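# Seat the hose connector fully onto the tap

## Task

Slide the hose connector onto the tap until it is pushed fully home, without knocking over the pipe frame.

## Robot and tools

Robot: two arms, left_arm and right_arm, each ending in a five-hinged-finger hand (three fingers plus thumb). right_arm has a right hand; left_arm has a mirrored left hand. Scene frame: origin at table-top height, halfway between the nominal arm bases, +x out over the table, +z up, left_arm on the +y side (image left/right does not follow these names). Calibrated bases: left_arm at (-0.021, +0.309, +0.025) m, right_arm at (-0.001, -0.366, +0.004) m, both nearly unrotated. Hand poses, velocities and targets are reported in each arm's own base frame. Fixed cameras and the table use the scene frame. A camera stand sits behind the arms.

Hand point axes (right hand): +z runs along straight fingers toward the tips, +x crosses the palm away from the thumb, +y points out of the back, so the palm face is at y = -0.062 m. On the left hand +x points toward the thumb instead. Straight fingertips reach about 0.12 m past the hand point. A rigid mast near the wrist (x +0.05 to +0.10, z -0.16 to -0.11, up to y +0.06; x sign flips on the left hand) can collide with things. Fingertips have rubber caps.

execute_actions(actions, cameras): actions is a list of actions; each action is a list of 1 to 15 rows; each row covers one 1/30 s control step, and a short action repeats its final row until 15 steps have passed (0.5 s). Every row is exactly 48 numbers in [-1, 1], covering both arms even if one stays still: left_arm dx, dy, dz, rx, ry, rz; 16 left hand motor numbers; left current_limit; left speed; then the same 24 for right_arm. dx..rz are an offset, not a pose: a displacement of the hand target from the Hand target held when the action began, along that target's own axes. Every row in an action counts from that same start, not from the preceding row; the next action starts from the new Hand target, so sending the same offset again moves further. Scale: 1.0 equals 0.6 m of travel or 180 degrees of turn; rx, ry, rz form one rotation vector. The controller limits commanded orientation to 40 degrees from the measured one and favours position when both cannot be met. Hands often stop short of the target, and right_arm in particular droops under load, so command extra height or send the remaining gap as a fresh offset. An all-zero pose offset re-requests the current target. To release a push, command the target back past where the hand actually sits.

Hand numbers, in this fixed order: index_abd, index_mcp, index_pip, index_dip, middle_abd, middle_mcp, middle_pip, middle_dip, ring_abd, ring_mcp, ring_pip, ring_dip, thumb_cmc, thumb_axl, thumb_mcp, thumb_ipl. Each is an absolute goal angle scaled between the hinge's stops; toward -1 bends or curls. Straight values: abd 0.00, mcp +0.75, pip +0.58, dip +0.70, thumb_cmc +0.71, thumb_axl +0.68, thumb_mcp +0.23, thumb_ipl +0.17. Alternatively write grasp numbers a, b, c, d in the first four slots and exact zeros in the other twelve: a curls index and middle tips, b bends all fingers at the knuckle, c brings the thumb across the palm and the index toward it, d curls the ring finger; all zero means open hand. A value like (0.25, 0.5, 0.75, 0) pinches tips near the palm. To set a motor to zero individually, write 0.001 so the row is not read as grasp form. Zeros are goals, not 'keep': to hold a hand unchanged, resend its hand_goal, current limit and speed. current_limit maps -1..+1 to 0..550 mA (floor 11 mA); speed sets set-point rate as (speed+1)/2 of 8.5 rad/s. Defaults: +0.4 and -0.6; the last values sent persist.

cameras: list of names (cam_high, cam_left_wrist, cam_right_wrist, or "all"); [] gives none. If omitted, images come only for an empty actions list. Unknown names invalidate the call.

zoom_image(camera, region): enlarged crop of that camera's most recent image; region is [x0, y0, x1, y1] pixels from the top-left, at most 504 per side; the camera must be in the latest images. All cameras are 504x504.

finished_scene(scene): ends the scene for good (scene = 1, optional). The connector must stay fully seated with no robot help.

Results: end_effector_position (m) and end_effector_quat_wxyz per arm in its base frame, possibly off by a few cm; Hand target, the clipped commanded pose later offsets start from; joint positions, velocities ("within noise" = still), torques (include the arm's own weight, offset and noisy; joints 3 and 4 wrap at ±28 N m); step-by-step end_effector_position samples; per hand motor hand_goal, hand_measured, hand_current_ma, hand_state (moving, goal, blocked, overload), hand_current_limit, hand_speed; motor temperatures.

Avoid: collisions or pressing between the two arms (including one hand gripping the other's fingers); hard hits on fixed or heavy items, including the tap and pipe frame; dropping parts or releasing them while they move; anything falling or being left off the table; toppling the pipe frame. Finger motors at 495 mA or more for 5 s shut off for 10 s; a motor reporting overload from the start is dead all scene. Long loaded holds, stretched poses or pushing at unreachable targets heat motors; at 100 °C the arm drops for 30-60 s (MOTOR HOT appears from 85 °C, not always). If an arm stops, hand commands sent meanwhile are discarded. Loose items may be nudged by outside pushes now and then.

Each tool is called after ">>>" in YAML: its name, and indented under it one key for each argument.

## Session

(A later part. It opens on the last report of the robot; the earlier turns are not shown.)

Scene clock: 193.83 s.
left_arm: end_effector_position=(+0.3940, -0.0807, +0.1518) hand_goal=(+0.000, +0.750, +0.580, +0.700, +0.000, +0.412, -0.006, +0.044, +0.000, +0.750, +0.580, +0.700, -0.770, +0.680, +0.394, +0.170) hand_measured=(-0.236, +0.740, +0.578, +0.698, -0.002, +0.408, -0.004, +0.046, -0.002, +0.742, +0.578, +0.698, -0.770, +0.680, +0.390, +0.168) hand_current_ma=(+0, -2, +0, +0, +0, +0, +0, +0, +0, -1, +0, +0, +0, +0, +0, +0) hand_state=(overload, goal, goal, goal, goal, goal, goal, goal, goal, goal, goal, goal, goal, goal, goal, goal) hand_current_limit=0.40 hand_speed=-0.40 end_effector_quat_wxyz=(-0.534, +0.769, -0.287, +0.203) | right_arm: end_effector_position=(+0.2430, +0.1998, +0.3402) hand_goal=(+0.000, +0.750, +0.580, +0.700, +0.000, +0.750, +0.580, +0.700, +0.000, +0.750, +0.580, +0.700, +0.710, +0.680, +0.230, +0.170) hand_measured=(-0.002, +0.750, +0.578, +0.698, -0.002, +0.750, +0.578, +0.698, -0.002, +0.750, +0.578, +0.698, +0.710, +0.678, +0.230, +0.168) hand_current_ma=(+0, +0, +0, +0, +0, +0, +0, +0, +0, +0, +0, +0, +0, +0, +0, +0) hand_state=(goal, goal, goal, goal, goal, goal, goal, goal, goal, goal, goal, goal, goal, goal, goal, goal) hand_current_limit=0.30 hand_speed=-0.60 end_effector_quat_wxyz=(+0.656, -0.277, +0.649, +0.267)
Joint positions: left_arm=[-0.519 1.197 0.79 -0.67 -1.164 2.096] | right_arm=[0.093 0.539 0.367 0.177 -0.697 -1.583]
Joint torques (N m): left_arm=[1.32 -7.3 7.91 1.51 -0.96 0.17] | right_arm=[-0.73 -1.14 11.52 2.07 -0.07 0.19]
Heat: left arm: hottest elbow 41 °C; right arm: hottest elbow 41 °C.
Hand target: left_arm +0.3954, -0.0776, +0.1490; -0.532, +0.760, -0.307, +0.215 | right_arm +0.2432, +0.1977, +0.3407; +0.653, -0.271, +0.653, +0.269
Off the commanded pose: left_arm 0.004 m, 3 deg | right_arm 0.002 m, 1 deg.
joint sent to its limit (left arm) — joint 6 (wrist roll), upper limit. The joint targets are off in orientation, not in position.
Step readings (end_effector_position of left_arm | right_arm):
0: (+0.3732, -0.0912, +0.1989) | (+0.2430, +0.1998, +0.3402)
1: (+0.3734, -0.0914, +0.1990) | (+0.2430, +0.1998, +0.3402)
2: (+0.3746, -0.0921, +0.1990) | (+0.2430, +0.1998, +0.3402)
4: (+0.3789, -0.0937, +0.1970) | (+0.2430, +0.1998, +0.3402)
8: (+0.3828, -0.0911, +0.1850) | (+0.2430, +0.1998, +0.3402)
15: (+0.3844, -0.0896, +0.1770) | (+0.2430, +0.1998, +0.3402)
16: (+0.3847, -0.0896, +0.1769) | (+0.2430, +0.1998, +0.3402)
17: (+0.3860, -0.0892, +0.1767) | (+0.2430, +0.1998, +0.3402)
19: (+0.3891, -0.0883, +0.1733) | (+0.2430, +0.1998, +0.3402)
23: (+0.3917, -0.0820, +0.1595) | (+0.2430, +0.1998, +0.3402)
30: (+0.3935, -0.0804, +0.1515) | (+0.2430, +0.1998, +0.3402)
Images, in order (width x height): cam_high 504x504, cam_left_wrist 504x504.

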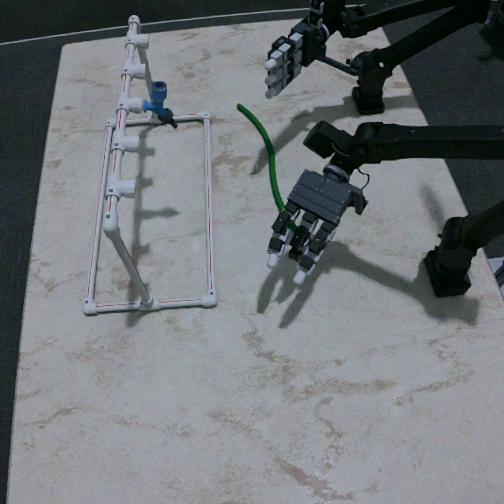

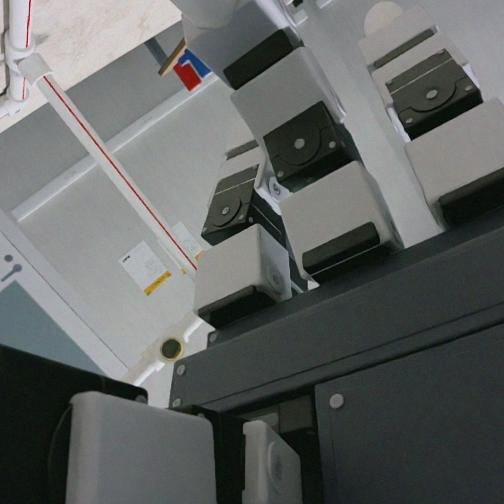

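>>> execute_actions:
  actions:
    - [[-0.0043,0.0592,0.0322,0,0,0,0,0.75,0.58,0.7,0,0.411,-0.007,0.043,0,0.75,0.58,0.7,-0.771,0.68,0.393,0.17,0.4,-0.4,0,0,0,0,0,0,0,0,0,0,0,0,0,0,0,0,0,0,0,0,0,0,0.3,-0.6]]
    - [[-0.0043,0.0592,0.0322,0,0,0,0,0.75,0.58,0.7,0,0.411,-0.007,0.043,0,0.75,0.58,0.7,-0.771,0.68,0.393,0.17,0.4,-0.4,0,0,0,0,0,0,0,0,0,0,0,0,0,0,0,0,0,0,0,0,0,0,0.3,-0.6]]
  cameras: ["cam_high","cam_left_wrist"]

>>> zoom_image:
  camera: "cam_high"
  region: [260, 170, 380, 290]

Scene clock: 196.67 s.
left_arm: end_effector_position=(+0.3985, -0.0692, +0.0705) hand_goal=(+0.000, +0.750, +0.580, +0.700, +0.000, +0.412, -0.006, +0.044, +0.000, +0.750, +0.580, +0.700, -0.770, +0.680, +0.394, +0.170) hand_measured=(-0.236, +0.740, +0.578, +0.698, -0.002, +0.408, -0.004, +0.046, -0.002, +0.742, +0.578, +0.698, -0.770, +0.680, +0.390, +0.168) hand_current_ma=(+0, -2, +0, +0, +0, +0, +0, +0, +0, -1, +0, +0, +0, +0, +0, +0) hand_state=(overload, goal, goal, goal, goal, goal, goal, goal, goal, goal, goal, goal, goal, goal, goal, goal) hand_current_limit=0.40 hand_speed=-0.40 end_effector_quat_wxyz=(-0.535, +0.775, -0.276, +0.193) | right_arm: end_effector_position=(+0.2430, +0.1998, +0.3402) hand_goal=(+0.000, +0.750, +0.580, +0.700, +0.000, +0.750, +0.580, +0.700, +0.000, +0.750, +0.580, +0.700, +0.710, +0.680, +0.230, +0.170) hand_measured=(-0.002, +0.750, +0.578, +0.698, -0.002, +0.750, +0.578, +0.698, -0.002, +0.750, +0.578, +0.698, +0.710, +0.678, +0.230, +0.168) hand_current_ma=(+0, +0, +0, +0, +0, +0, +0, +0, +0, +0, +0, +0, +0, +0, +0, +0) hand_state=(goal, goal, goal, goal, goal, goal, goal, goal, goal, goal, goal, goal, goal, goal, goal, goal) hand_current_limit=0.30 hand_speed=-0.60 end_effector_quat_wxyz=(+0.656, -0.277, +0.649, +0.267)
Joint positions: left_arm=[-0.485 1.341 0.668 -0.405 -1.158 2.096] | right_arm=[0.093 0.539 0.367 0.177 -0.697 -1.583]
Joint torques (N m): left_arm=[1.38 -8.23 6.87 1.43 -1.06 0.17] | right_arm=[-0.56 -1.2 11.55 2.1 -0.08 0.2]
Heat: left arm: hottest elbow 41 °C; right arm: hottest elbow 42 °C.
Hand target: left_arm +0.4000, -0.0654, +0.0691; -0.532, +0.760, -0.307, +0.215 | right_arm +0.2432, +0.1977, +0.3407; +0.653, -0.271, +0.653, +0.269
Off the commanded pose: left_arm 0.004 m, 5 deg | right_arm 0.002 m, 1 deg.
joint sent to its limit (left arm) — joint 6 (wrist roll), upper limit. The joint targets are off in orientation, not in position.
Step readings (end_effector_position of left_arm | right_arm):
0: (+0.3940, -0.0807, +0.1518) | (+0.2430, +0.1998, +0.3402)
1: (+0.3942, -0.0809, +0.1517) | (+0.2430, +0.1998, +0.3402)
2: (+0.3954, -0.0810, +0.1507) | (+0.2430, +0.1998, +0.3402)
4: (+0.3968, -0.0805, +0.1441) | (+0.2430, +0.1998, +0.3402)
8: (+0.3937, -0.0756, +0.1212) | (+0.2430, +0.1998, +0.3402)
15: (+0.3953, -0.0747, +0.1102) | (+0.2430, +0.1998, +0.3402)
16: (+0.3958, -0.0750, +0.1103) | (+0.2430, +0.1998, +0.3402)
17: (+0.3973, -0.0753, +0.1097) | (+0.2430, +0.1998, +0.3402)
19: (+0.3996, -0.0750, +0.1038) | (+0.2430, +0.1998, +0.3402)
23: (+0.3968, -0.0702, +0.0817) | (+0.2430, +0.1998, +0.3402)
30: (+0.3975, -0.0687, +0.0701) | (+0.2430, +0.1998, +0.3402)
Images, in order (width x height): cam_high 504x504, cam_left_wrist 504x504.

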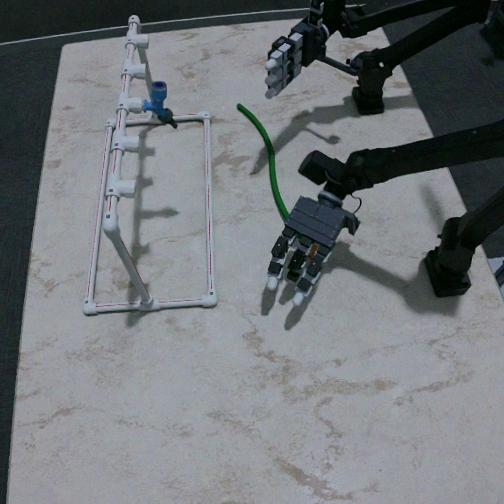

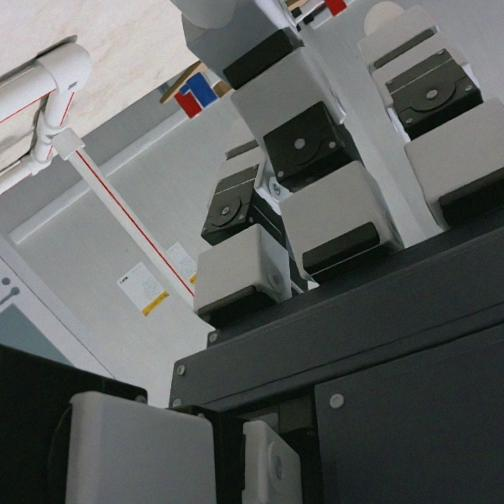

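Scaled by 4.200 from the camera's 504x504 image, which has a finer 720x720 frame.

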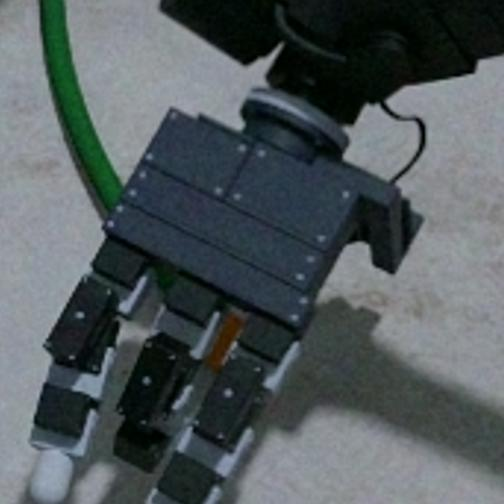

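>>> execute_actions:
  actions:
    - [[0.0063,0.045,0.0227,0,0,0,0,0.75,0.58,0.7,0,0.411,-0.007,0.043,0,0.75,0.58,0.7,-0.771,0.68,0.393,0.17,0.4,-0.4,0,0,0,0,0,0,0,0,0,0,0,0,0,0,0,0,0,0,0,0,0,0,0.3,-0.6]]
  cameras: ["cam_high","cam_left_wrist"]

>>> zoom_image:
  camera: "cam_high"
  region: [260, 190, 360, 290]

Scene clock: 198.50 s.
left_arm: end_effector_position=(+0.4043, -0.0699, +0.0411) hand_goal=(+0.000, +0.750, +0.580, +0.700, +0.000, +0.412, -0.006, +0.044, +0.000, +0.750, +0.580, +0.700, -0.770, +0.680, +0.394, +0.170) hand_measured=(-0.236, +0.740, +0.578, +0.698, -0.002, +0.408, -0.004, +0.046, -0.002, +0.742, +0.578, +0.698, -0.770, +0.680, +0.390, +0.168) hand_current_ma=(+0, -2, +0, +0, +0, +0, +0, +0, +0, -1, +0, +0, +0, +0, +0, +0) hand_state=(overload, goal, goal, goal, goal, goal, goal, goal, goal, goal, goal, goal, goal, goal, goal, goal) hand_current_limit=0.40 hand_speed=-0.40 end_effector_quat_wxyz=(-0.535, +0.776, -0.274, +0.192) | right_arm: end_effector_position=(+0.2430, +0.1998, +0.3402) hand_goal=(+0.000, +0.750, +0.580, +0.700, +0.000, +0.750, +0.580, +0.700, +0.000, +0.750, +0.580, +0.700, +0.710, +0.680, +0.230, +0.170) hand_measured=(-0.002, +0.750, +0.578, +0.698, -0.002, +0.750, +0.578, +0.698, -0.002, +0.750, +0.578, +0.698, +0.710, +0.678, +0.230, +0.168) hand_current_ma=(+0, +0, +0, +0, +0, +0, +0, +0, +0, +0, +0, +0, +0, +0, +0, +0) hand_state=(goal, goal, goal, goal, goal, goal, goal, goal, goal, goal, goal, goal, goal, goal, goal, goal) hand_current_limit=0.30 hand_speed=-0.60 end_effector_quat_wxyz=(+0.656, -0.277, +0.649, +0.267)
Joint positions: left_arm=[-0.479 1.425 0.647 -0.299 -1.157 2.097] | right_arm=[0.093 0.539 0.367 0.177 -0.697 -1.583]
Joint torques (N m): left_arm=[1.44 -8.82 6.22 1.26 -1.05 0.16] | right_arm=[-0.56 -1.2 11.52 2.07 -0.07 0.2]
Heat: left arm: hottest elbow 41 °C; right arm: hottest elbow 42 °C.
Hand target: left_arm +0.4051, -0.0655, +0.0391; -0.532, +0.760, -0.307, +0.215 | right_arm +0.2432, +0.1977, +0.3407; +0.653, -0.271, +0.653, +0.269
Off the commanded pose: left_arm 0.005 m, 5 deg | right_arm 0.002 m, 1 deg.
joint sent to its limit (left arm) — joint 6 (wrist roll), upper limit. The joint targets are off in orientation, not in position.
Step readings (end_effector_position of left_arm | right_arm):
0: (+0.3985, -0.0692, +0.0705) | (+0.2430, +0.1998, +0.3402)
1: (+0.3988, -0.0693, +0.0705) | (+0.2430, +0.1998, +0.3402)
2: (+0.4003, -0.0700, +0.0702) | (+0.2430, +0.1998, +0.3402)
4: (+0.4036, -0.0710, +0.0664) | (+0.2430, +0.1998, +0.3402)
8: (+0.4040, -0.0707, +0.0496) | (+0.2430, +0.1998, +0.3402)
15: (+0.4036, -0.0695, +0.0408) | (+0.2430, +0.1998, +0.3402)
Images, in order (width x height): cam_high 504x504, cam_left_wrist 504x504.

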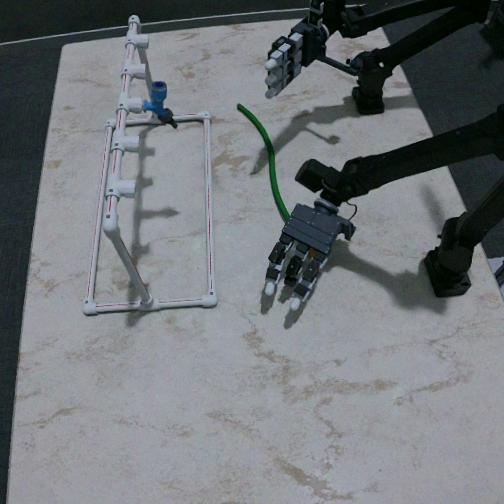

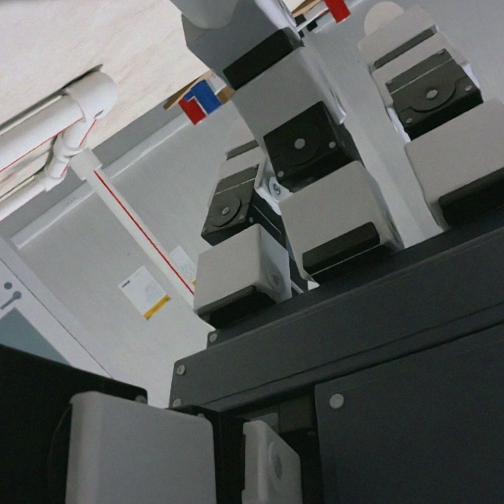

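Scaled by 5.040 from the camera's 504x504 image, which has a finer 720x720 frame.

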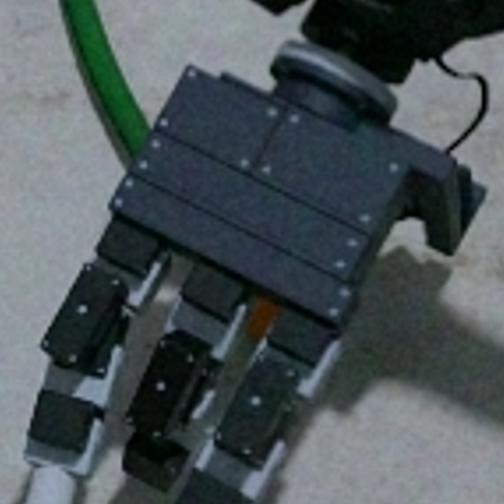

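>>> execute_actions:
  actions:
    - [[0,0.0235,0.0086,0,0,0,0,0.75,0.58,0.7,0,0.411,-0.007,0.043,0,0.75,0.58,0.7,-0.771,0.68,0.393,0.17,0.4,-0.4,0,0,0,0,0,0,0,0,0,0,0,0,0,0,0,0,0,0,0,0,0,0,0.3,-0.6]]
  cameras: ["cam_high","cam_left_wrist"]

>>> zoom_image:
  camera: "cam_high"
  region: [260, 190, 360, 290]

Scene clock: 199.77 s.
left_arm: end_effector_position=(+0.4056, -0.0706, +0.0279) hand_goal=(+0.000, +0.750, +0.580, +0.700, +0.000, +0.412, -0.006, +0.044, +0.000, +0.750, +0.580, +0.700, -0.770, +0.680, +0.394, +0.170) hand_measured=(-0.236, +0.740, +0.578, +0.698, -0.002, +0.408, -0.004, +0.046, -0.002, +0.742, +0.578, +0.698, -0.770, +0.680, +0.390, +0.168) hand_current_ma=(+0, -2, +0, +0, +0, +0, +0, +0, +0, -1, +0, +0, +0, +0, +0, +0) hand_state=(overload, goal, goal, goal, goal, goal, goal, goal, goal, goal, goal, goal, goal, goal, goal, goal) hand_current_limit=0.40 hand_speed=-0.40 end_effector_quat_wxyz=(-0.535, +0.776, -0.272, +0.194) | right_arm: end_effector_position=(+0.2430, +0.1998, +0.3402) hand_goal=(+0.000, +0.750, +0.580, +0.700, +0.000, +0.750, +0.580, +0.700, +0.000, +0.750, +0.580, +0.700, +0.710, +0.680, +0.230, +0.170) hand_measured=(-0.002, +0.750, +0.578, +0.698, -0.002, +0.750, +0.578, +0.698, -0.002, +0.750, +0.578, +0.698, +0.710, +0.678, +0.230, +0.168) hand_current_ma=(+0, +0, +0, +0, +0, +0, +0, +0, +0, +0, +0, +0, +0, +0, +0, +0) hand_state=(goal, goal, goal, goal, goal, goal, goal, goal, goal, goal, goal, goal, goal, goal, goal, goal) hand_current_limit=0.30 hand_speed=-0.60 end_effector_quat_wxyz=(+0.656, -0.277, +0.649, +0.267)
Joint positions: left_arm=[-0.479 1.461 0.635 -0.245 -1.157 2.097] | right_arm=[0.093 0.539 0.367 0.177 -0.697 -1.583]
Joint torques (N m): left_arm=[1.44 -8.82 5.71 1.51 -1.01 0.16] | right_arm=[-0.62 -1.14 11.55 2.13 -0.09 0.2]
Heat: left arm: hottest elbow 41 °C; right arm: hottest elbow 42 °C.
Hand target: left_arm +0.4051, -0.0655, +0.0241; -0.532, +0.760, -0.307, +0.215 | right_arm +0.2432, +0.1977, +0.3407; +0.653, -0.271, +0.653, +0.269
Off the commanded pose: left_arm 0.006 m, 5 deg | right_arm 0.002 m, 1 deg.
joint sent to its limit (left arm) — joint 6 (wrist roll), upper limit. The joint targets are off in orientation, not in position.
Step readings (end_effector_position of left_arm | right_arm):
0: (+0.4043, -0.0699, +0.0411) | (+0.2430, +0.1998, +0.3402)
1: (+0.4045, -0.0700, +0.0412) | (+0.2430, +0.1998, +0.3402)
2: (+0.4053, -0.0704, +0.0411) | (+0.2430, +0.1998, +0.3402)
4: (+0.4070, -0.0713, +0.0398) | (+0.2430, +0.1998, +0.3402)
8: (+0.4063, -0.0709, +0.0319) | (+0.2430, +0.1998, +0.3402)
15: (+0.4053, -0.0704, +0.0277) | (+0.2430, +0.1998, +0.3402)
Images, in order (width x height): cam_high 504x504, cam_left_wrist 504x504.

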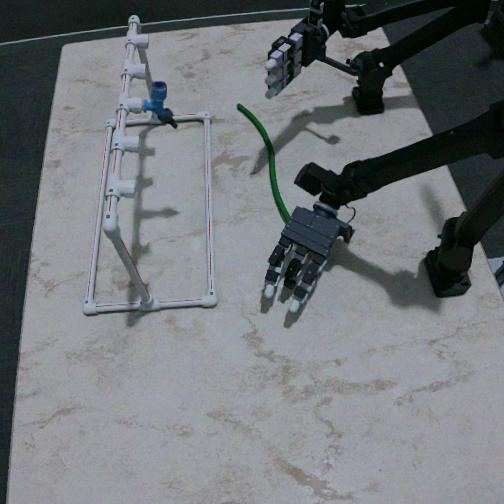

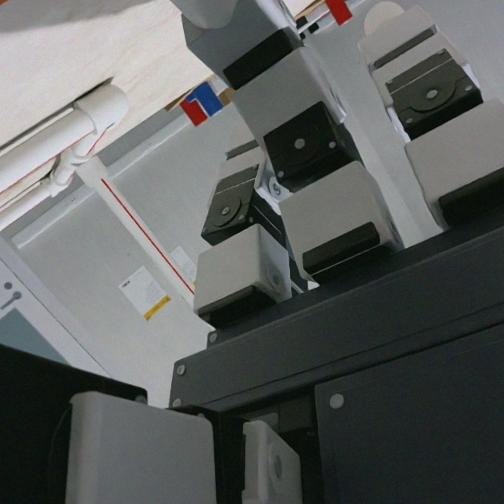

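Scaled by 5.040 from the camera's 504x504 image, which has a finer 720x720 frame.

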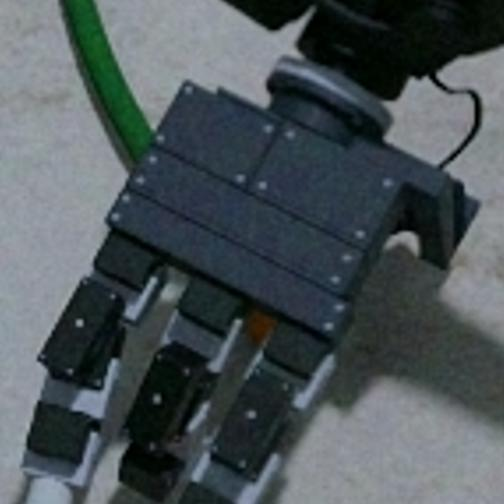

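>>> execute_actions:
  actions:
    - [[0,0.0235,0.0086,0,0,0,0,0.75,0.58,0.7,0,0.411,-0.007,0.043,0,0.75,0.58,0.7,-0.771,0.68,0.393,0.17,0.4,-0.4,0,0,0,0,0,0,0,0,0,0,0,0,0,0,0,0,0,0,0,0,0,0,0.3,-0.6]]
  cameras: ["cam_high","cam_left_wrist"]

>>> zoom_image:
  camera: "cam_high"
  region: [260, 190, 360, 290]

Scene clock: 201.03 s.
left_arm: end_effector_position=(+0.4064, -0.0702, +0.0145) hand_goal=(+0.000, +0.750, +0.580, +0.700, +0.000, +0.412, -0.006, +0.044, +0.000, +0.750, +0.580, +0.700, -0.770, +0.680, +0.394, +0.170) hand_measured=(-0.236, +0.740, +0.578, +0.698, -0.002, +0.408, -0.010, +0.040, -0.002, +0.742, +0.578, +0.698, -0.770, +0.680, +0.390, +0.168) hand_current_ma=(+0, -2, +0, +0, +0, +0, +0, +0, +0, -1, +0, +0, +0, +0, +0, +0) hand_state=(overload, goal, goal, goal, goal, goal, goal, goal, goal, goal, goal, goal, goal, goal, goal, goal) hand_current_limit=0.40 hand_speed=-0.40 end_effector_quat_wxyz=(-0.536, +0.776, -0.272, +0.194) | right_arm: end_effector_position=(+0.2430, +0.1998, +0.3402) hand_goal=(+0.000, +0.750, +0.580, +0.700, +0.000, +0.750, +0.580, +0.700, +0.000, +0.750, +0.580, +0.700, +0.710, +0.680, +0.230, +0.170) hand_measured=(-0.002, +0.750, +0.578, +0.698, -0.002, +0.750, +0.578, +0.698, -0.002, +0.750, +0.578, +0.698, +0.710, +0.678, +0.230, +0.168) hand_current_ma=(+0, +0, +0, +0, +0, +0, +0, +0, +0, +0, +0, +0, +0, +0, +0, +0) hand_state=(goal, goal, goal, goal, goal, goal, goal, goal, goal, goal, goal, goal, goal, goal, goal, goal) hand_current_limit=0.30 hand_speed=-0.60 end_effector_quat_wxyz=(+0.656, -0.277, +0.649, +0.267)
Joint positions: left_arm=[-0.478 1.499 0.623 -0.193 -1.159 2.099] | right_arm=[0.093 0.539 0.367 0.177 -0.697 -1.583]
Joint torques (N m): left_arm=[1.38 -8.82 5.27 1.46 -0.91 0.17] | right_arm=[-0.67 -1.08 11.51 2.11 -0.08 0.2]
Heat: left arm: hottest elbow 41 °C; right arm: hottest elbow 42 °C.
Hand target: left_arm +0.4051, -0.0654, +0.0090; -0.532, +0.760, -0.307, +0.214 | right_arm +0.2432, +0.1977, +0.3407; +0.653, -0.271, +0.653, +0.269
Off the commanded pose: left_arm 0.007 m, 5 deg | right_arm 0.002 m, 1 deg.
joint sent to its limit (left arm) — joint 6 (wrist roll), upper limit. The joint targets are off in orientation, not in position.
Step readings (end_effector_position of left_arm | right_arm):
0: (+0.4057, -0.0706, +0.0279) | (+0.2430, +0.1998, +0.3402)
1: (+0.4058, -0.0707, +0.0278) | (+0.2430, +0.1998, +0.3402)
2: (+0.4065, -0.0709, +0.0277) | (+0.2430, +0.1998, +0.3402)
4: (+0.4078, -0.0716, +0.0255) | (+0.2430, +0.1998, +0.3402)
8: (+0.4063, -0.0708, +0.0165) | (+0.2430, +0.1998, +0.3402)
15: (+0.4063, -0.0702, +0.0145) | (+0.2430, +0.1998, +0.3402)
Images, in order (width x height): cam_high 504x504, cam_left_wrist 504x504.

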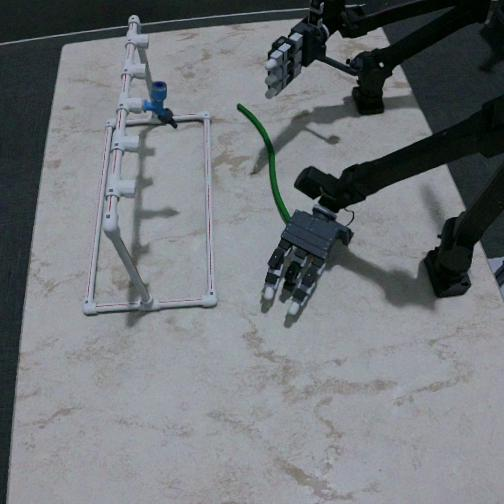

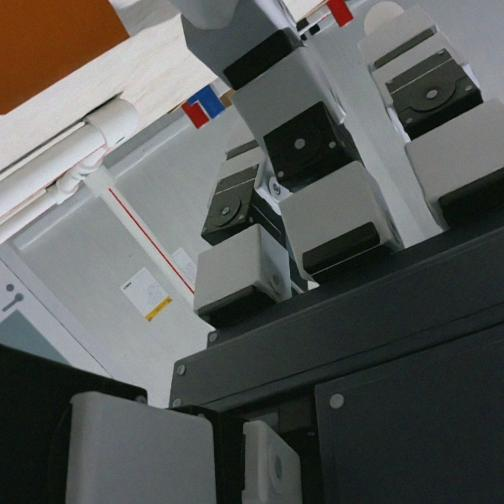

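Scaled by 5.040 from the camera's 504x504 image, which has a finer 720x720 frame.

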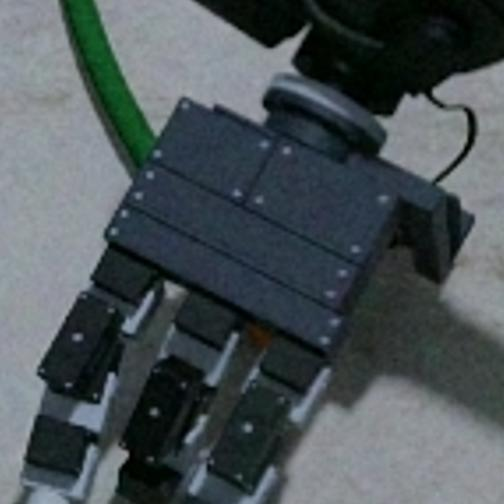

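>>> execute_actions:
  actions:
    - [[0,-0.0118,0.0098,0,0,0,0,0.75,0.58,0.7,0,0.411,-0.007,0.043,0,0.75,0.58,0.7,-0.771,0.68,0.393,0.17,0.4,-0.4,0,0,0,0,0,0,0,0,0,0,0,0,0,0,0,0,0,0,0,0,0,0,0.3,-0.6]]
    - [[0,0,0,0,0,0,0,0.75,0.58,0.7,0,0.18,0.015,0.043,0,0.75,0.58,0.7,-0.771,0.68,0.22,0.12,0.3,-0.5,0,0,0,0,0,0,0,0,0,0,0,0,0,0,0,0,0,0,0,0,0,0,0.3,-0.6]]
  cameras: ["cam_high","cam_left_wrist"]

>>> zoom_image:
  camera: "cam_left_wrist"
  region: [0, 0, 252, 252]

Scene clock: 203.20 s.
left_arm: end_effector_position=(+0.4085, -0.0573, +0.0159) hand_goal=(+0.000, +0.750, +0.580, +0.700, +0.000, +0.180, +0.016, +0.044, +0.000, +0.750, +0.580, +0.700, -0.770, +0.680, +0.220, +0.120) hand_measured=(-0.236, +0.740, +0.578, +0.698, +0.010, +0.272, +0.030, +0.042, -0.002, +0.742, +0.578, +0.698, -0.770, +0.680, +0.224, +0.122) hand_current_ma=(+0, -2, +0, +0, +1, +135, +3, +0, +0, -1, +0, +0, +0, +0, +0, +0) hand_state=(overload, goal, goal, goal, goal, blocked, goal, goal, goal, goal, goal, goal, goal, goal, goal, goal) hand_current_limit=0.30 hand_speed=-0.50 end_effector_quat_wxyz=(-0.543, +0.777, -0.258, +0.187) | right_arm: end_effector_position=(+0.2430, +0.1998, +0.3402) hand_goal=(+0.000, +0.750, +0.580, +0.700, +0.000, +0.750, +0.580, +0.700, +0.000, +0.750, +0.580, +0.700, +0.710, +0.680, +0.230, +0.170) hand_measured=(-0.002, +0.750, +0.578, +0.698, -0.002, +0.750, +0.578, +0.698, -0.002, +0.750, +0.578, +0.698, +0.710, +0.678, +0.230, +0.168) hand_current_ma=(+0, +0, +0, +0, +0, +0, +0, +0, +0, +0, +0, +0, +0, +0, +0, +0) hand_state=(goal, goal, goal, goal, goal, goal, goal, goal, goal, goal, goal, goal, goal, goal, goal, goal) hand_current_limit=0.30 hand_speed=-0.60 end_effector_quat_wxyz=(+0.656, -0.277, +0.649, +0.267)
Joint positions: left_arm=[-0.45 1.499 0.623 -0.192 -1.17 2.099] | right_arm=[0.093 0.539 0.367 0.177 -0.697 -1.583]
Joint torques (N m): left_arm=[0.79 -9.05 6.68 0.83 -0.38 0.13] | right_arm=[-0.56 -1.14 11.51 2.09 -0.09 0.19]
Heat: left arm: hottest elbow 40 °C; right arm: hottest elbow 42 °C.
Hand target: left_arm +0.4106, -0.0597, +0.0136; -0.532, +0.760, -0.307, +0.215 | right_arm +0.2432, +0.1977, +0.3407; +0.653, -0.271, +0.653, +0.269
Off the commanded pose: left_arm 0.004 m, 7 deg | right_arm 0.002 m, 1 deg.
joint sent to its limit (left arm) — joint 6 (wrist roll), upper limit. The joint targets are off in orientation, not in position.
Step readings (end_effector_position of left_arm | right_arm):
0: (+0.4064, -0.0702, +0.0145) | (+0.2430, +0.1998, +0.3402)
1: (+0.4064, -0.0701, +0.0145) | (+0.2430, +0.1998, +0.3402)
2: (+0.4064, -0.0698, +0.0145) | (+0.2430, +0.1998, +0.3402)
4: (+0.4067, -0.0683, +0.0144) | (+0.2430, +0.1998, +0.3402)
8: (+0.4073, -0.0646, +0.0143) | (+0.2430, +0.1998, +0.3402)
15: (+0.4075, -0.0636, +0.0143) | (+0.2430, +0.1998, +0.3402)
16: (+0.4075, -0.0636, +0.0143) | (+0.2430, +0.1998, +0.3402)
17: (+0.4075, -0.0632, +0.0145) | (+0.2430, +0.1998, +0.3402)
19: (+0.4079, -0.0614, +0.0153) | (+0.2430, +0.1998, +0.3402)
23: (+0.4085, -0.0573, +0.0159) | (+0.2430, +0.1998, +0.3402)
30: (+0.4085, -0.0573, +0.0159) | (+0.2430, +0.1998, +0.3402)
Images, in order (width x height): cam_high 504x504, cam_left_wrist 504x504.

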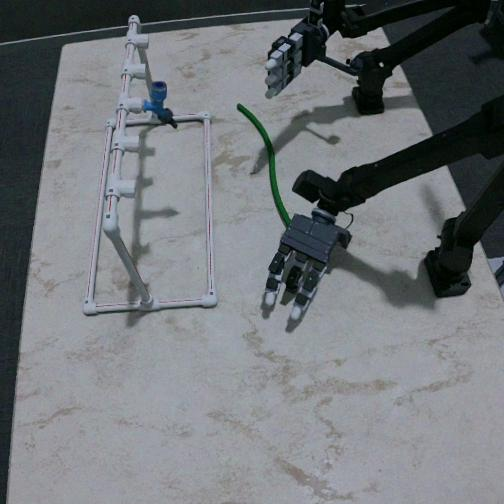

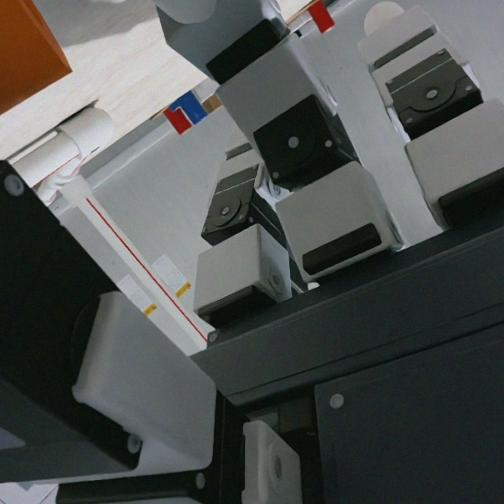

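Scaled by 2.000 from the camera's 504x504 image, which has a finer 720x720 frame.

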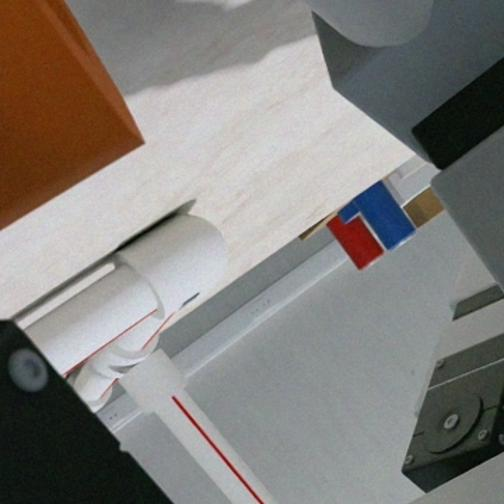

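>>> execute_actions:
  actions:
    - [[0,-0.005,-0.002,0,0,0,0,0.75,0.58,0.7,0,0.411,-0.007,-0.174,0,0.75,0.58,0.7,-0.771,0.68,0.393,0.17,0.3,-0.3,0,0,0,0,0,0,0,0,0,0,0,0,0,0,0,0,0,0,0,0,0,0,0.3,-0.6]]
    - [[0.0277,-0.0043,-0.0048,0,0,0,0,0.75,0.58,0.7,0,0.411,-0.007,-0.174,0,0.75,0.58,0.7,-0.771,0.68,0.393,0.17,0.3,-0.5,0,0,0,0,0,0,0,0,0,0,0,0,0,0,0,0,0,0,0,0,0,0,0.3,-0.6]]
  cameras: ["cam_high","cam_left_wrist"]

>>> zoom_image:
  camera: "cam_left_wrist"
  region: [0, 0, 252, 252]

Scene clock: 206.33 s.
left_arm: end_effector_position=(+0.4028, -0.0617, +0.0091) hand_goal=(+0.000, +0.750, +0.580, +0.700, +0.000, +0.412, -0.006, -0.174, +0.000, +0.750, +0.580, +0.700, -0.770, +0.680, +0.394, +0.170) hand_measured=(-0.236, +0.740, +0.578, +0.698, +0.004, +0.398, -0.004, -0.170, -0.002, +0.742, +0.578, +0.698, -0.770, +0.680, +0.388, +0.168) hand_current_ma=(+0, -2, +0, +0, +0, -3, +0, +0, +0, -1, +0, +0, +0, +0, -1, +0) hand_state=(overload, goal, goal, goal, goal, goal, goal, goal, goal, goal, goal, goal, goal, goal, goal, goal) hand_current_limit=0.30 hand_speed=-0.50 end_effector_quat_wxyz=(-0.538, +0.777, -0.274, +0.178) | right_arm: end_effector_position=(+0.2430, +0.1998, +0.3402) hand_goal=(+0.000, +0.750, +0.580, +0.700, +0.000, +0.750, +0.580, +0.700, +0.000, +0.750, +0.580, +0.700, +0.710, +0.680, +0.230, +0.170) hand_measured=(-0.002, +0.750, +0.578, +0.698, -0.002, +0.750, +0.578, +0.698, -0.002, +0.750, +0.578, +0.698, +0.710, +0.678, +0.230, +0.168) hand_current_ma=(+0, +0, +0, +0, +0, +0, +0, +0, +0, +0, +0, +0, +0, +0, +0, +0) hand_state=(goal, goal, goal, goal, goal, goal, goal, goal, goal, goal, goal, goal, goal, goal, goal, goal) hand_current_limit=0.30 hand_speed=-0.60 end_effector_quat_wxyz=(+0.656, -0.277, +0.649, +0.267)
Joint positions: left_arm=[-0.462 1.509 0.623 -0.213 -1.157 2.099] | right_arm=[0.093 0.539 0.367 0.177 -0.697 -1.583]
Joint torques (N m): left_arm=[0.15 -9 9.87 0.65 -1.1 0.14] | right_arm=[-0.62 -0.97 11.55 2.09 -0.09 0.18]
Heat: left arm: hottest elbow 40 °C; right arm: hottest elbow 42 °C.
Hand target: left_arm +0.4212, -0.0726, +0.0202; -0.532, +0.760, -0.307, +0.214 | right_arm +0.2432, +0.1977, +0.3407; +0.653, -0.271, +0.653, +0.269
Off the commanded pose: left_arm 0.024 m, 6 deg | right_arm 0.002 m, 1 deg.
joint sent to its limit (left arm) — joint 6 (wrist roll), upper limit. The joint targets are off in orientation, not in position.
Step readings (end_effector_position of left_arm | right_arm):
0: (+0.4085, -0.0573, +0.0159) | (+0.2430, +0.1998, +0.3402)
1: (+0.4085, -0.0573, +0.0159) | (+0.2430, +0.1998, +0.3402)
2: (+0.4085, -0.0582, +0.0152) | (+0.2430, +0.1998, +0.3402)
4: (+0.4079, -0.0592, +0.0140) | (+0.2430, +0.1998, +0.3402)
8: (+0.4077, -0.0591, +0.0139) | (+0.2430, +0.1998, +0.3402)
15: (+0.4075, -0.0590, +0.0138) | (+0.2430, +0.1998, +0.3402)
16: (+0.4074, -0.0589, +0.0138) | (+0.2430, +0.1998, +0.3402)
17: (+0.4071, -0.0588, +0.0136) | (+0.2430, +0.1998, +0.3402)
19: (+0.4061, -0.0593, +0.0131) | (+0.2430, +0.1998, +0.3402)
23: (+0.4041, -0.0608, +0.0109) | (+0.2430, +0.1998, +0.3402)
30: (+0.4029, -0.0617, +0.0091) | (+0.2430, +0.1998, +0.3402)
Images, in order (width x height): cam_high 504x504, cam_left_wrist 504x504.

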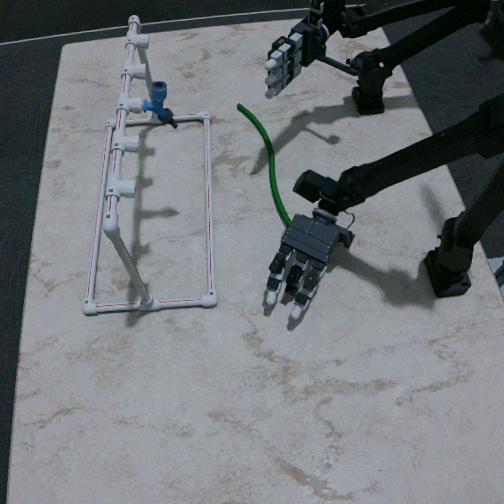

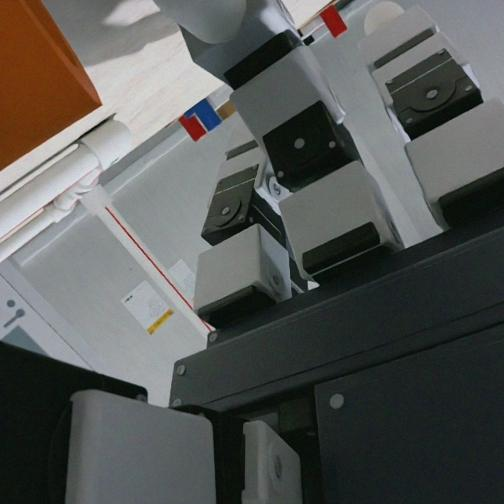

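Scaled by 2.000 from the camera's 504x504 image, which has a finer 720x720 frame.

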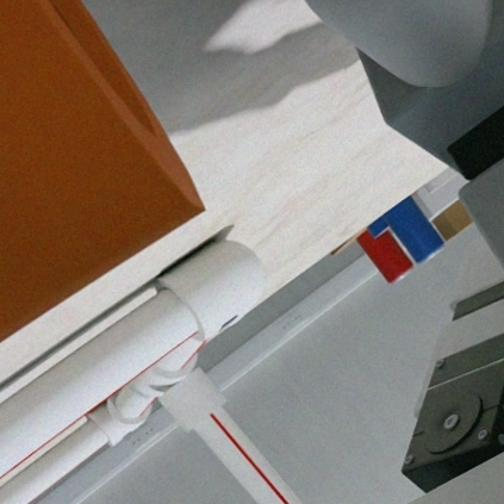

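>>> execute_actions:
  actions:
    - [[0.0083,-0.005,-0.002,0,0,0,0,0.75,0.58,0.7,0,0.411,-0.007,-0.174,0,0.75,0.58,0.7,-0.771,0.68,0.393,0.17,0.3,-0.5,0,0,0,0,0,0,0,0,0,0,0,0,0,0,0,0,0,0,0,0,0,0,0.3,-0.6]]
  cameras: ["cam_high","cam_left_wrist"]

>>> zoom_image:
  camera: "cam_left_wrist"
  region: [0, 0, 252, 252]

Scene clock: 208.07 s.
left_arm: end_effector_position=(+0.4076, -0.0656, +0.0133) hand_goal=(+0.000, +0.750, +0.580, +0.700, +0.000, +0.412, -0.006, -0.174, +0.000, +0.750, +0.580, +0.700, -0.770, +0.680, +0.394, +0.170) hand_measured=(-0.236, +0.740, +0.578, +0.698, +0.004, +0.398, -0.004, -0.170, -0.002, +0.742, +0.578, +0.698, -0.770, +0.680, +0.388, +0.168) hand_current_ma=(+0, -2, +0, +0, +0, -3, +0, +0, +0, -1, +0, +0, +0, +0, -1, +0) hand_state=(overload, goal, goal, goal, goal, goal, goal, goal, goal, goal, goal, goal, goal, goal, goal, goal) hand_current_limit=0.30 hand_speed=-0.50 end_effector_quat_wxyz=(-0.537, +0.777, -0.275, +0.181) | right_arm: end_effector_position=(+0.2430, +0.1998, +0.3402) hand_goal=(+0.000, +0.750, +0.580, +0.700, +0.000, +0.750, +0.580, +0.700, +0.000, +0.750, +0.580, +0.700, +0.710, +0.680, +0.230, +0.170) hand_measured=(-0.002, +0.750, +0.578, +0.698, -0.002, +0.750, +0.578, +0.698, -0.002, +0.750, +0.578, +0.698, +0.710, +0.678, +0.230, +0.168) hand_current_ma=(+0, +0, +0, +0, +0, +0, +0, +0, +0, +0, +0, +0, +0, +0, +0, +0) hand_state=(goal, goal, goal, goal, goal, goal, goal, goal, goal, goal, goal, goal, goal, goal, goal, goal) hand_current_limit=0.30 hand_speed=-0.60 end_effector_quat_wxyz=(+0.656, -0.277, +0.649, +0.267)
Joint positions: left_arm=[-0.466 1.51 0.64 -0.225 -1.157 2.099] | right_arm=[0.093 0.539 0.367 0.177 -0.697 -1.583]
Joint torques (N m): left_arm=[0.15 -9.05 9.81 0.66 -1.06 0.14] | right_arm=[-0.62 -1.08 11.49 2.1 -0.08 0.19]
Heat: left arm: hottest elbow 40 °C; right arm: hottest elbow 42 °C.
Hand target: left_arm +0.4248, -0.0762, +0.0235; -0.532, +0.760, -0.307, +0.215 | right_arm +0.2432, +0.1977, +0.3407; +0.653, -0.271, +0.653, +0.269
Off the commanded pose: left_arm 0.023 m, 6 deg | right_arm 0.002 m, 1 deg.
joint sent to its limit (left arm) — joint 6 (wrist roll), upper limit. The joint targets are off in orientation, not in position.
Step readings (end_effector_position of left_arm | right_arm):
0: (+0.4028, -0.0616, +0.0091) | (+0.2430, +0.1998, +0.3402)
1: (+0.4030, -0.0619, +0.0093) | (+0.2430, +0.1998, +0.3402)
2: (+0.4030, -0.0619, +0.0094) | (+0.2430, +0.1998, +0.3402)
4: (+0.4037, -0.0625, +0.0101) | (+0.2430, +0.1998, +0.3402)
8: (+0.4067, -0.0648, +0.0127) | (+0.2430, +0.1998, +0.3402)
15: (+0.4077, -0.0657, +0.0135) | (+0.2430, +0.1998, +0.3402)
Images, in order (width x height): cam_high 504x504, cam_left_wrist 504x504.

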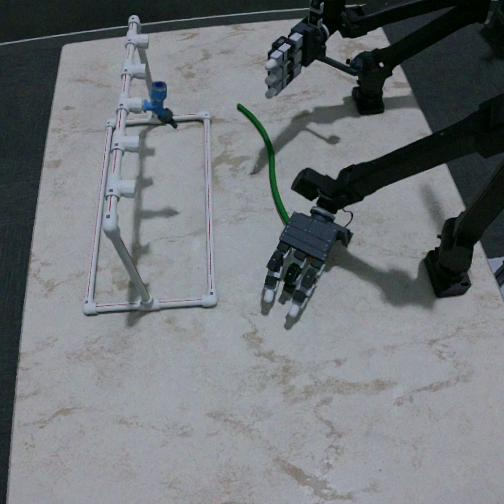

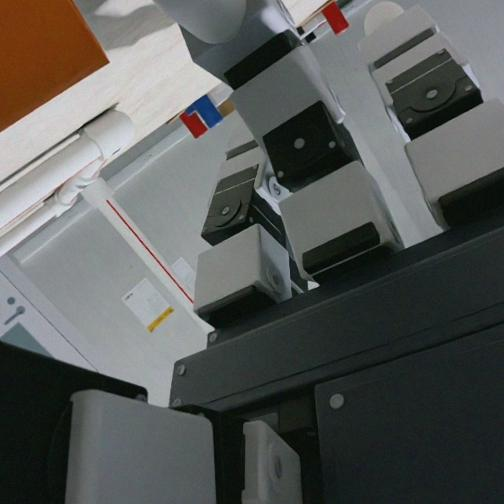

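Scaled by 2.000 from the camera's 504x504 image, which has a finer 720x720 frame.

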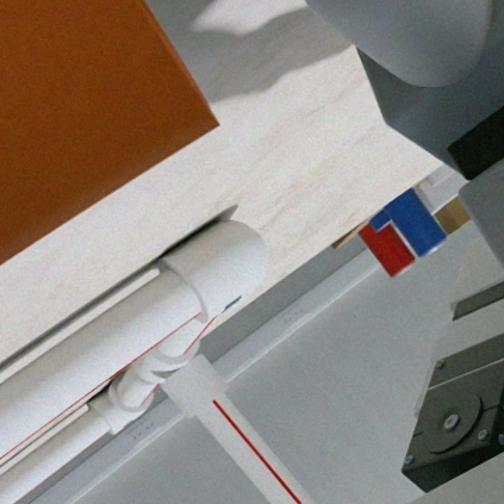

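>>> execute_actions:
  actions:
    - [[0.01,-0.004,0.002,0,0,0,0,0.75,0.58,0.7,0,0.411,-0.007,-0.174,0,0.75,0.58,0.7,-0.771,0.68,0.393,0.17,0.3,-0.5,0,0,0,0,0,0,0,0,0,0,0,0,0,0,0,0,0,0,0,0,0,0,0.3,-0.6]]
  cameras: ["cam_left_wrist"]

>>> zoom_image:
  camera: "cam_left_wrist"
  region: [0, 0, 252, 252]

Scene clock: 209.17 s.
left_arm: end_effector_position=(+0.4131, -0.0684, +0.0150) hand_goal=(+0.000, +0.750, +0.580, +0.700, +0.000, +0.412, -0.006, -0.174, +0.000, +0.750, +0.580, +0.700, -0.770, +0.680, +0.394, +0.170) hand_measured=(-0.236, +0.740, +0.578, +0.698, +0.004, +0.398, -0.004, -0.170, -0.002, +0.742, +0.578, +0.698, -0.770, +0.680, +0.388, +0.168) hand_current_ma=(+0, -2, +0, +0, +0, -3, +0, +0, +0, -1, +0, +0, +0, +0, -1, +0) hand_state=(overload, goal, goal, goal, goal, goal, goal, goal, goal, goal, goal, goal, goal, goal, goal, goal) hand_current_limit=0.30 hand_speed=-0.50 end_effector_quat_wxyz=(-0.537, +0.777, -0.275, +0.180) | right_arm: end_effector_position=(+0.2430, +0.1998, +0.3402) hand_goal=(+0.000, +0.750, +0.580, +0.700, +0.000, +0.750, +0.580, +0.700, +0.000, +0.750, +0.580, +0.700, +0.710, +0.680, +0.230, +0.170) hand_measured=(-0.002, +0.750, +0.578, +0.698, -0.002, +0.750, +0.578, +0.698, -0.002, +0.750, +0.578, +0.698, +0.710, +0.678, +0.230, +0.168) hand_current_ma=(+0, +0, +0, +0, +0, +0, +0, +0, +0, +0, +0, +0, +0, +0, +0, +0) hand_state=(goal, goal, goal, goal, goal, goal, goal, goal, goal, goal, goal, goal, goal, goal, goal, goal) hand_current_limit=0.30 hand_speed=-0.60 end_effector_quat_wxyz=(+0.656, -0.277, +0.649, +0.267)
Joint positions: left_arm=[-0.466 1.519 0.658 -0.235 -1.157 2.099] | right_arm=[0.093 0.539 0.367 0.177 -0.697 -1.583]
Joint torques (N m): left_arm=[0.21 -9.47 9.94 0.64 -1.04 0.13] | right_arm=[-0.62 -1.08 11.54 2.15 -0.08 0.19]
Heat: left arm: hottest elbow 40 °C; right arm: hottest elbow 42 °C.
Hand target: left_arm +0.4306, -0.0791, +0.0255; -0.532, +0.760, -0.307, +0.215 | right_arm +0.2432, +0.1977, +0.3407; +0.653, -0.271, +0.653, +0.269
Off the commanded pose: left_arm 0.023 m, 6 deg | right_arm 0.002 m, 1 deg.
joint sent to its limit (left arm) — joint 6 (wrist roll), upper limit. The joint targets are off in orientation, not in position.
Step readings (end_effector_position of left_arm | right_arm):
0: (+0.4076, -0.0656, +0.0133) | (+0.2430, +0.1998, +0.3402)
1: (+0.4076, -0.0656, +0.0133) | (+0.2430, +0.1998, +0.3402)
2: (+0.4077, -0.0657, +0.0133) | (+0.2430, +0.1998, +0.3402)
4: (+0.4085, -0.0661, +0.0134) | (+0.2430, +0.1998, +0.3402)
8: (+0.4119, -0.0678, +0.0145) | (+0.2430, +0.1998, +0.3402)
15: (+0.4132, -0.0684, +0.0153) | (+0.2430, +0.1998, +0.3402)
Images, in order (width x height): cam_left_wrist 504x504.

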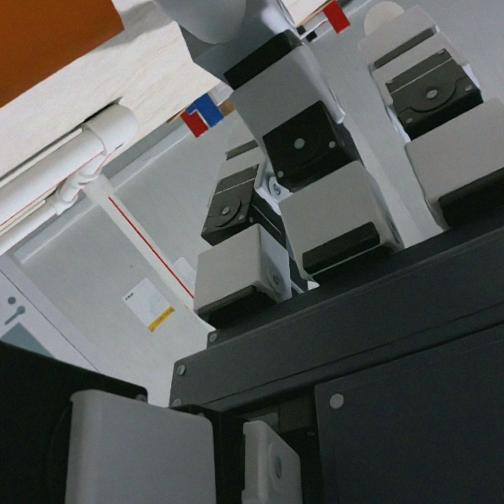

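Scaled by 2.000 from the camera's 504x504 image, which has a finer 720x720 frame.

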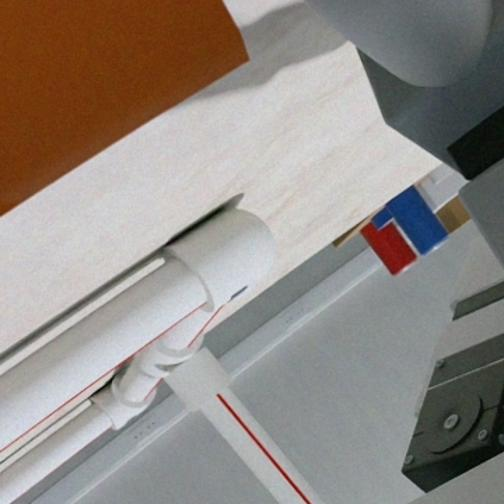

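>>> execute_actions:
  actions:
    - [[0,0,0,0,0,0,0,0.75,0.58,0.7,0,0.25,-0.02,-0.174,0,0.75,0.58,0.7,-0.771,0.68,0.22,0.12,0.2,-0.5,0,0,0,0,0,0,0,0,0,0,0,0,0,0,0,0,0,0,0,0,0,0,0.3,-0.6]]
    - [[0,0,0,0,0,0,0,0.75,0.58,0.7,0,0.1,0.0,-0.1,0,0.75,0.58,0.7,-0.771,0.68,0.14,0.07,0.2,-0.7,0,0,0,0,0,0,0,0,0,0,0,0,0,0,0,0,0,0,0,0,0,0,0.3,-0.6]]
  cameras: ["cam_high","cam_left_wrist"]

>>> zoom_image:
  camera: "cam_left_wrist"
  region: [0, 0, 252, 252]

Scene clock: 211.17 s.
left_arm: end_effector_position=(+0.4130, -0.0684, +0.0149) hand_goal=(+0.000, +0.750, +0.580, +0.700, +0.000, +0.100, +0.000, -0.100, +0.000, +0.750, +0.580, +0.700, -0.770, +0.680, +0.140, +0.070) hand_measured=(-0.236, +0.740, +0.578, +0.698, +0.004, +0.100, -0.002, -0.102, -0.002, +0.742, +0.578, +0.698, -0.768, +0.680, +0.144, +0.074) hand_current_ma=(+0, -2, +0, +0, +0, +0, +0, +0, +0, -1, +0, +0, +0, +0, +0, +0) hand_state=(overload, goal, goal, goal, goal, goal, goal, goal, goal, goal, goal, goal, goal, goal, goal, goal) hand_current_limit=0.20 hand_speed=-0.70 end_effector_quat_wxyz=(-0.537, +0.777, -0.275, +0.180) | right_arm: end_effector_position=(+0.2430, +0.1998, +0.3402) hand_goal=(+0.000, +0.750, +0.580, +0.700, +0.000, +0.750, +0.580, +0.700, +0.000, +0.750, +0.580, +0.700, +0.710, +0.680, +0.230, +0.170) hand_measured=(-0.002, +0.750, +0.578, +0.698, -0.002, +0.750, +0.578, +0.698, -0.002, +0.750, +0.578, +0.698, +0.710, +0.678, +0.230, +0.168) hand_current_ma=(+0, +0, +0, +0, +0, +0, +0, +0, +0, +0, +0, +0, +0, +0, +0, +0) hand_state=(goal, goal, goal, goal, goal, goal, goal, goal, goal, goal, goal, goal, goal, goal, goal, goal) hand_current_limit=0.30 hand_speed=-0.60 end_effector_quat_wxyz=(+0.656, -0.277, +0.649, +0.267)
Joint positions: left_arm=[-0.466 1.519 0.658 -0.235 -1.157 2.099] | right_arm=[0.093 0.539 0.367 0.177 -0.697 -1.583]
Joint torques (N m): left_arm=[0.21 -9.29 9.94 0.61 -1.03 0.14] | right_arm=[-0.79 -1.14 11.51 2.07 -0.08 0.19]
Heat: left arm: hottest elbow 40 °C; right arm: hottest elbow 42 °C.
Hand target: left_arm +0.4306, -0.0790, +0.0254; -0.532, +0.760, -0.307, +0.215 | right_arm +0.2432, +0.1977, +0.3407; +0.653, -0.271, +0.653, +0.269
Off the commanded pose: left_arm 0.023 m, 6 deg | right_arm 0.002 m, 1 deg.
joint sent to its limit (left arm) — joint 6 (wrist roll), upper limit. The joint targets are off in orientation, not in position.
Step readings (end_effector_position of left_arm | right_arm):
0: (+0.4131, -0.0684, +0.0150) | (+0.2430, +0.1998, +0.3402)
1: (+0.4131, -0.0684, +0.0150) | (+0.2430, +0.1998, +0.3402)
2: (+0.4131, -0.0684, +0.0150) | (+0.2430, +0.1998, +0.3402)
4: (+0.4131, -0.0684, +0.0150) | (+0.2430, +0.1998, +0.3402)
8: (+0.4130, -0.0684, +0.0149) | (+0.2430, +0.1998, +0.3402)
15: (+0.4130, -0.0684, +0.0149) | (+0.2430, +0.1998, +0.3402)
16: (+0.4130, -0.0684, +0.0149) | (+0.2430, +0.1998, +0.3402)
17: (+0.4130, -0.0684, +0.0149) | (+0.2430, +0.1998, +0.3402)
19: (+0.4130, -0.0684, +0.0149) | (+0.2430, +0.1998, +0.3402)
23: (+0.4130, -0.0684, +0.0149) | (+0.2430, +0.1998, +0.3402)
30: (+0.4130, -0.0684, +0.0149) | (+0.2430, +0.1998, +0.3402)
Images, in order (width x height): cam_high 504x504, cam_left_wrist 504x504.

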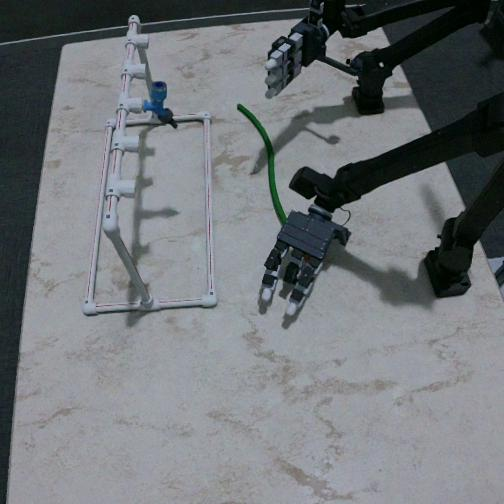

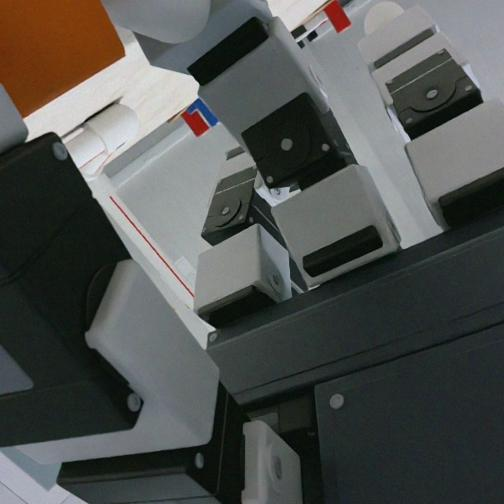

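Scaled by 2.000 from the camera's 504x504 image, which has a finer 720x720 frame.

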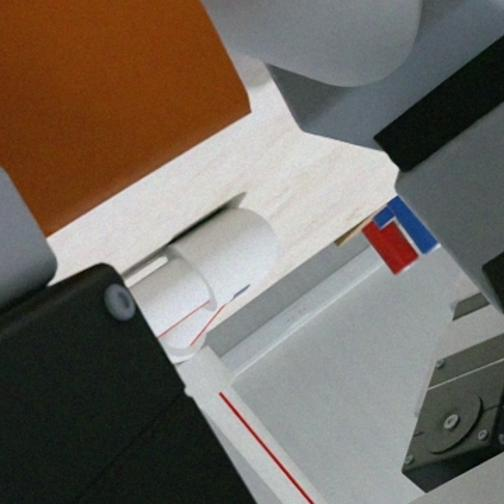

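>>> execute_actions:
  actions:
    - [[0.0172,0,0,0,0,0,0,0.75,0.58,0.7,0,0.2,0.0,-0.1,0,0.75,0.58,0.7,-0.771,0.68,0.18,0.07,0.2,-0.7,0,0,0,0,0,0,0,0,0,0,0,0,0,0,0,0,0,0,0,0,0,0,0.3,-0.6]]
  cameras: ["cam_left_wrist"]

>>> zoom_image:
  camera: "cam_left_wrist"
  region: [0, 0, 252, 252]

Scene clock: 212.57 s.
left_arm: end_effector_position=(+0.4197, -0.0747, +0.0144) hand_goal=(+0.000, +0.750, +0.580, +0.700, +0.000, +0.200, +0.000, -0.100, +0.000, +0.750, +0.580, +0.700, -0.770, +0.680, +0.180, +0.070) hand_measured=(-0.236, +0.740, +0.578, +0.698, +0.004, +0.190, -0.002, -0.102, -0.002, +0.742, +0.578, +0.698, -0.770, +0.680, +0.178, +0.072) hand_current_ma=(+0, -2, +0, +0, +0, -2, +0, +0, +0, -1, +0, +0, +0, +0, +0, +0) hand_state=(overload, goal, goal, goal, goal, goal, goal, goal, goal, goal, goal, goal, goal, goal, goal, goal) hand_current_limit=0.20 hand_speed=-0.70 end_effector_quat_wxyz=(-0.537, +0.776, -0.278, +0.181) | right_arm: end_effector_position=(+0.2430, +0.1998, +0.3402) hand_goal=(+0.000, +0.750, +0.580, +0.700, +0.000, +0.750, +0.580, +0.700, +0.000, +0.750, +0.580, +0.700, +0.710, +0.680, +0.230, +0.170) hand_measured=(-0.002, +0.750, +0.578, +0.698, -0.002, +0.750, +0.578, +0.698, -0.002, +0.750, +0.578, +0.698, +0.710, +0.678, +0.230, +0.168) hand_current_ma=(+0, +0, +0, +0, +0, +0, +0, +0, +0, +0, +0, +0, +0, +0, +0, +0) hand_state=(goal, goal, goal, goal, goal, goal, goal, goal, goal, goal, goal, goal, goal, goal, goal, goal) hand_current_limit=0.30 hand_speed=-0.60 end_effector_quat_wxyz=(+0.656, -0.277, +0.649, +0.267)
Joint positions: left_arm=[-0.472 1.539 0.681 -0.24 -1.157 2.1] | right_arm=[0.093 0.539 0.367 0.177 -0.697 -1.583]
Joint torques (N m): left_arm=[0.21 -9.7 10.09 0.59 -1.04 0.13] | right_arm=[-0.56 -1.2 11.52 2.09 -0.07 0.18]
Heat: left arm: hottest elbow 40 °C; right arm: hottest elbow 42 °C.
Hand target: left_arm +0.4379, -0.0860, +0.0253; -0.532, +0.760, -0.307, +0.214 | right_arm +0.2432, +0.1977, +0.3407; +0.653, -0.271, +0.653, +0.269
Off the commanded pose: left_arm 0.024 m, 5 deg | right_arm 0.002 m, 1 deg.
joint sent to its limit (left arm) — joint 6 (wrist roll), upper limit. The joint targets are off in orientation, not in position.
Step readings (end_effector_position of left_arm | right_arm):
0: (+0.4130, -0.0684, +0.0149) | (+0.2430, +0.1998, +0.3402)
1: (+0.4130, -0.0684, +0.0149) | (+0.2430, +0.1998, +0.3402)
2: (+0.4131, -0.0686, +0.0148) | (+0.2430, +0.1998, +0.3402)
4: (+0.4146, -0.0702, +0.0145) | (+0.2430, +0.1998, +0.3402)
8: (+0.4188, -0.0737, +0.0146) | (+0.2430, +0.1998, +0.3402)
15: (+0.4198, -0.0747, +0.0146) | (+0.2430, +0.1998, +0.3402)
Images, in order (width x height): cam_left_wrist 504x504.

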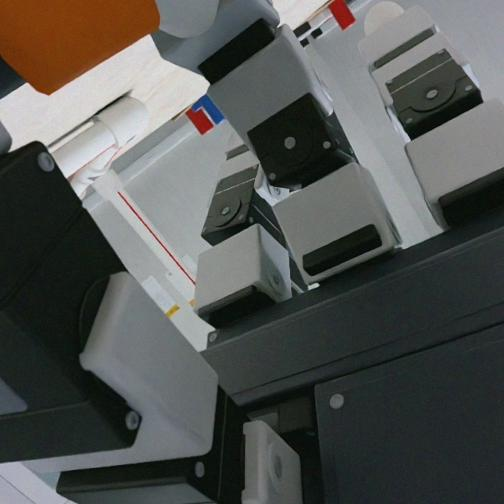

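Scaled by 2.000 from the camera's 504x504 image, which has a finer 720x720 frame.

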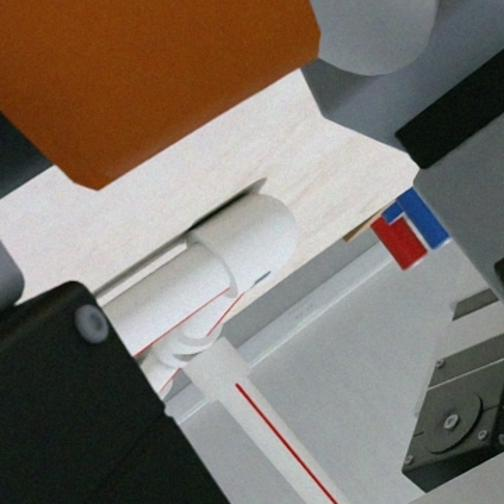

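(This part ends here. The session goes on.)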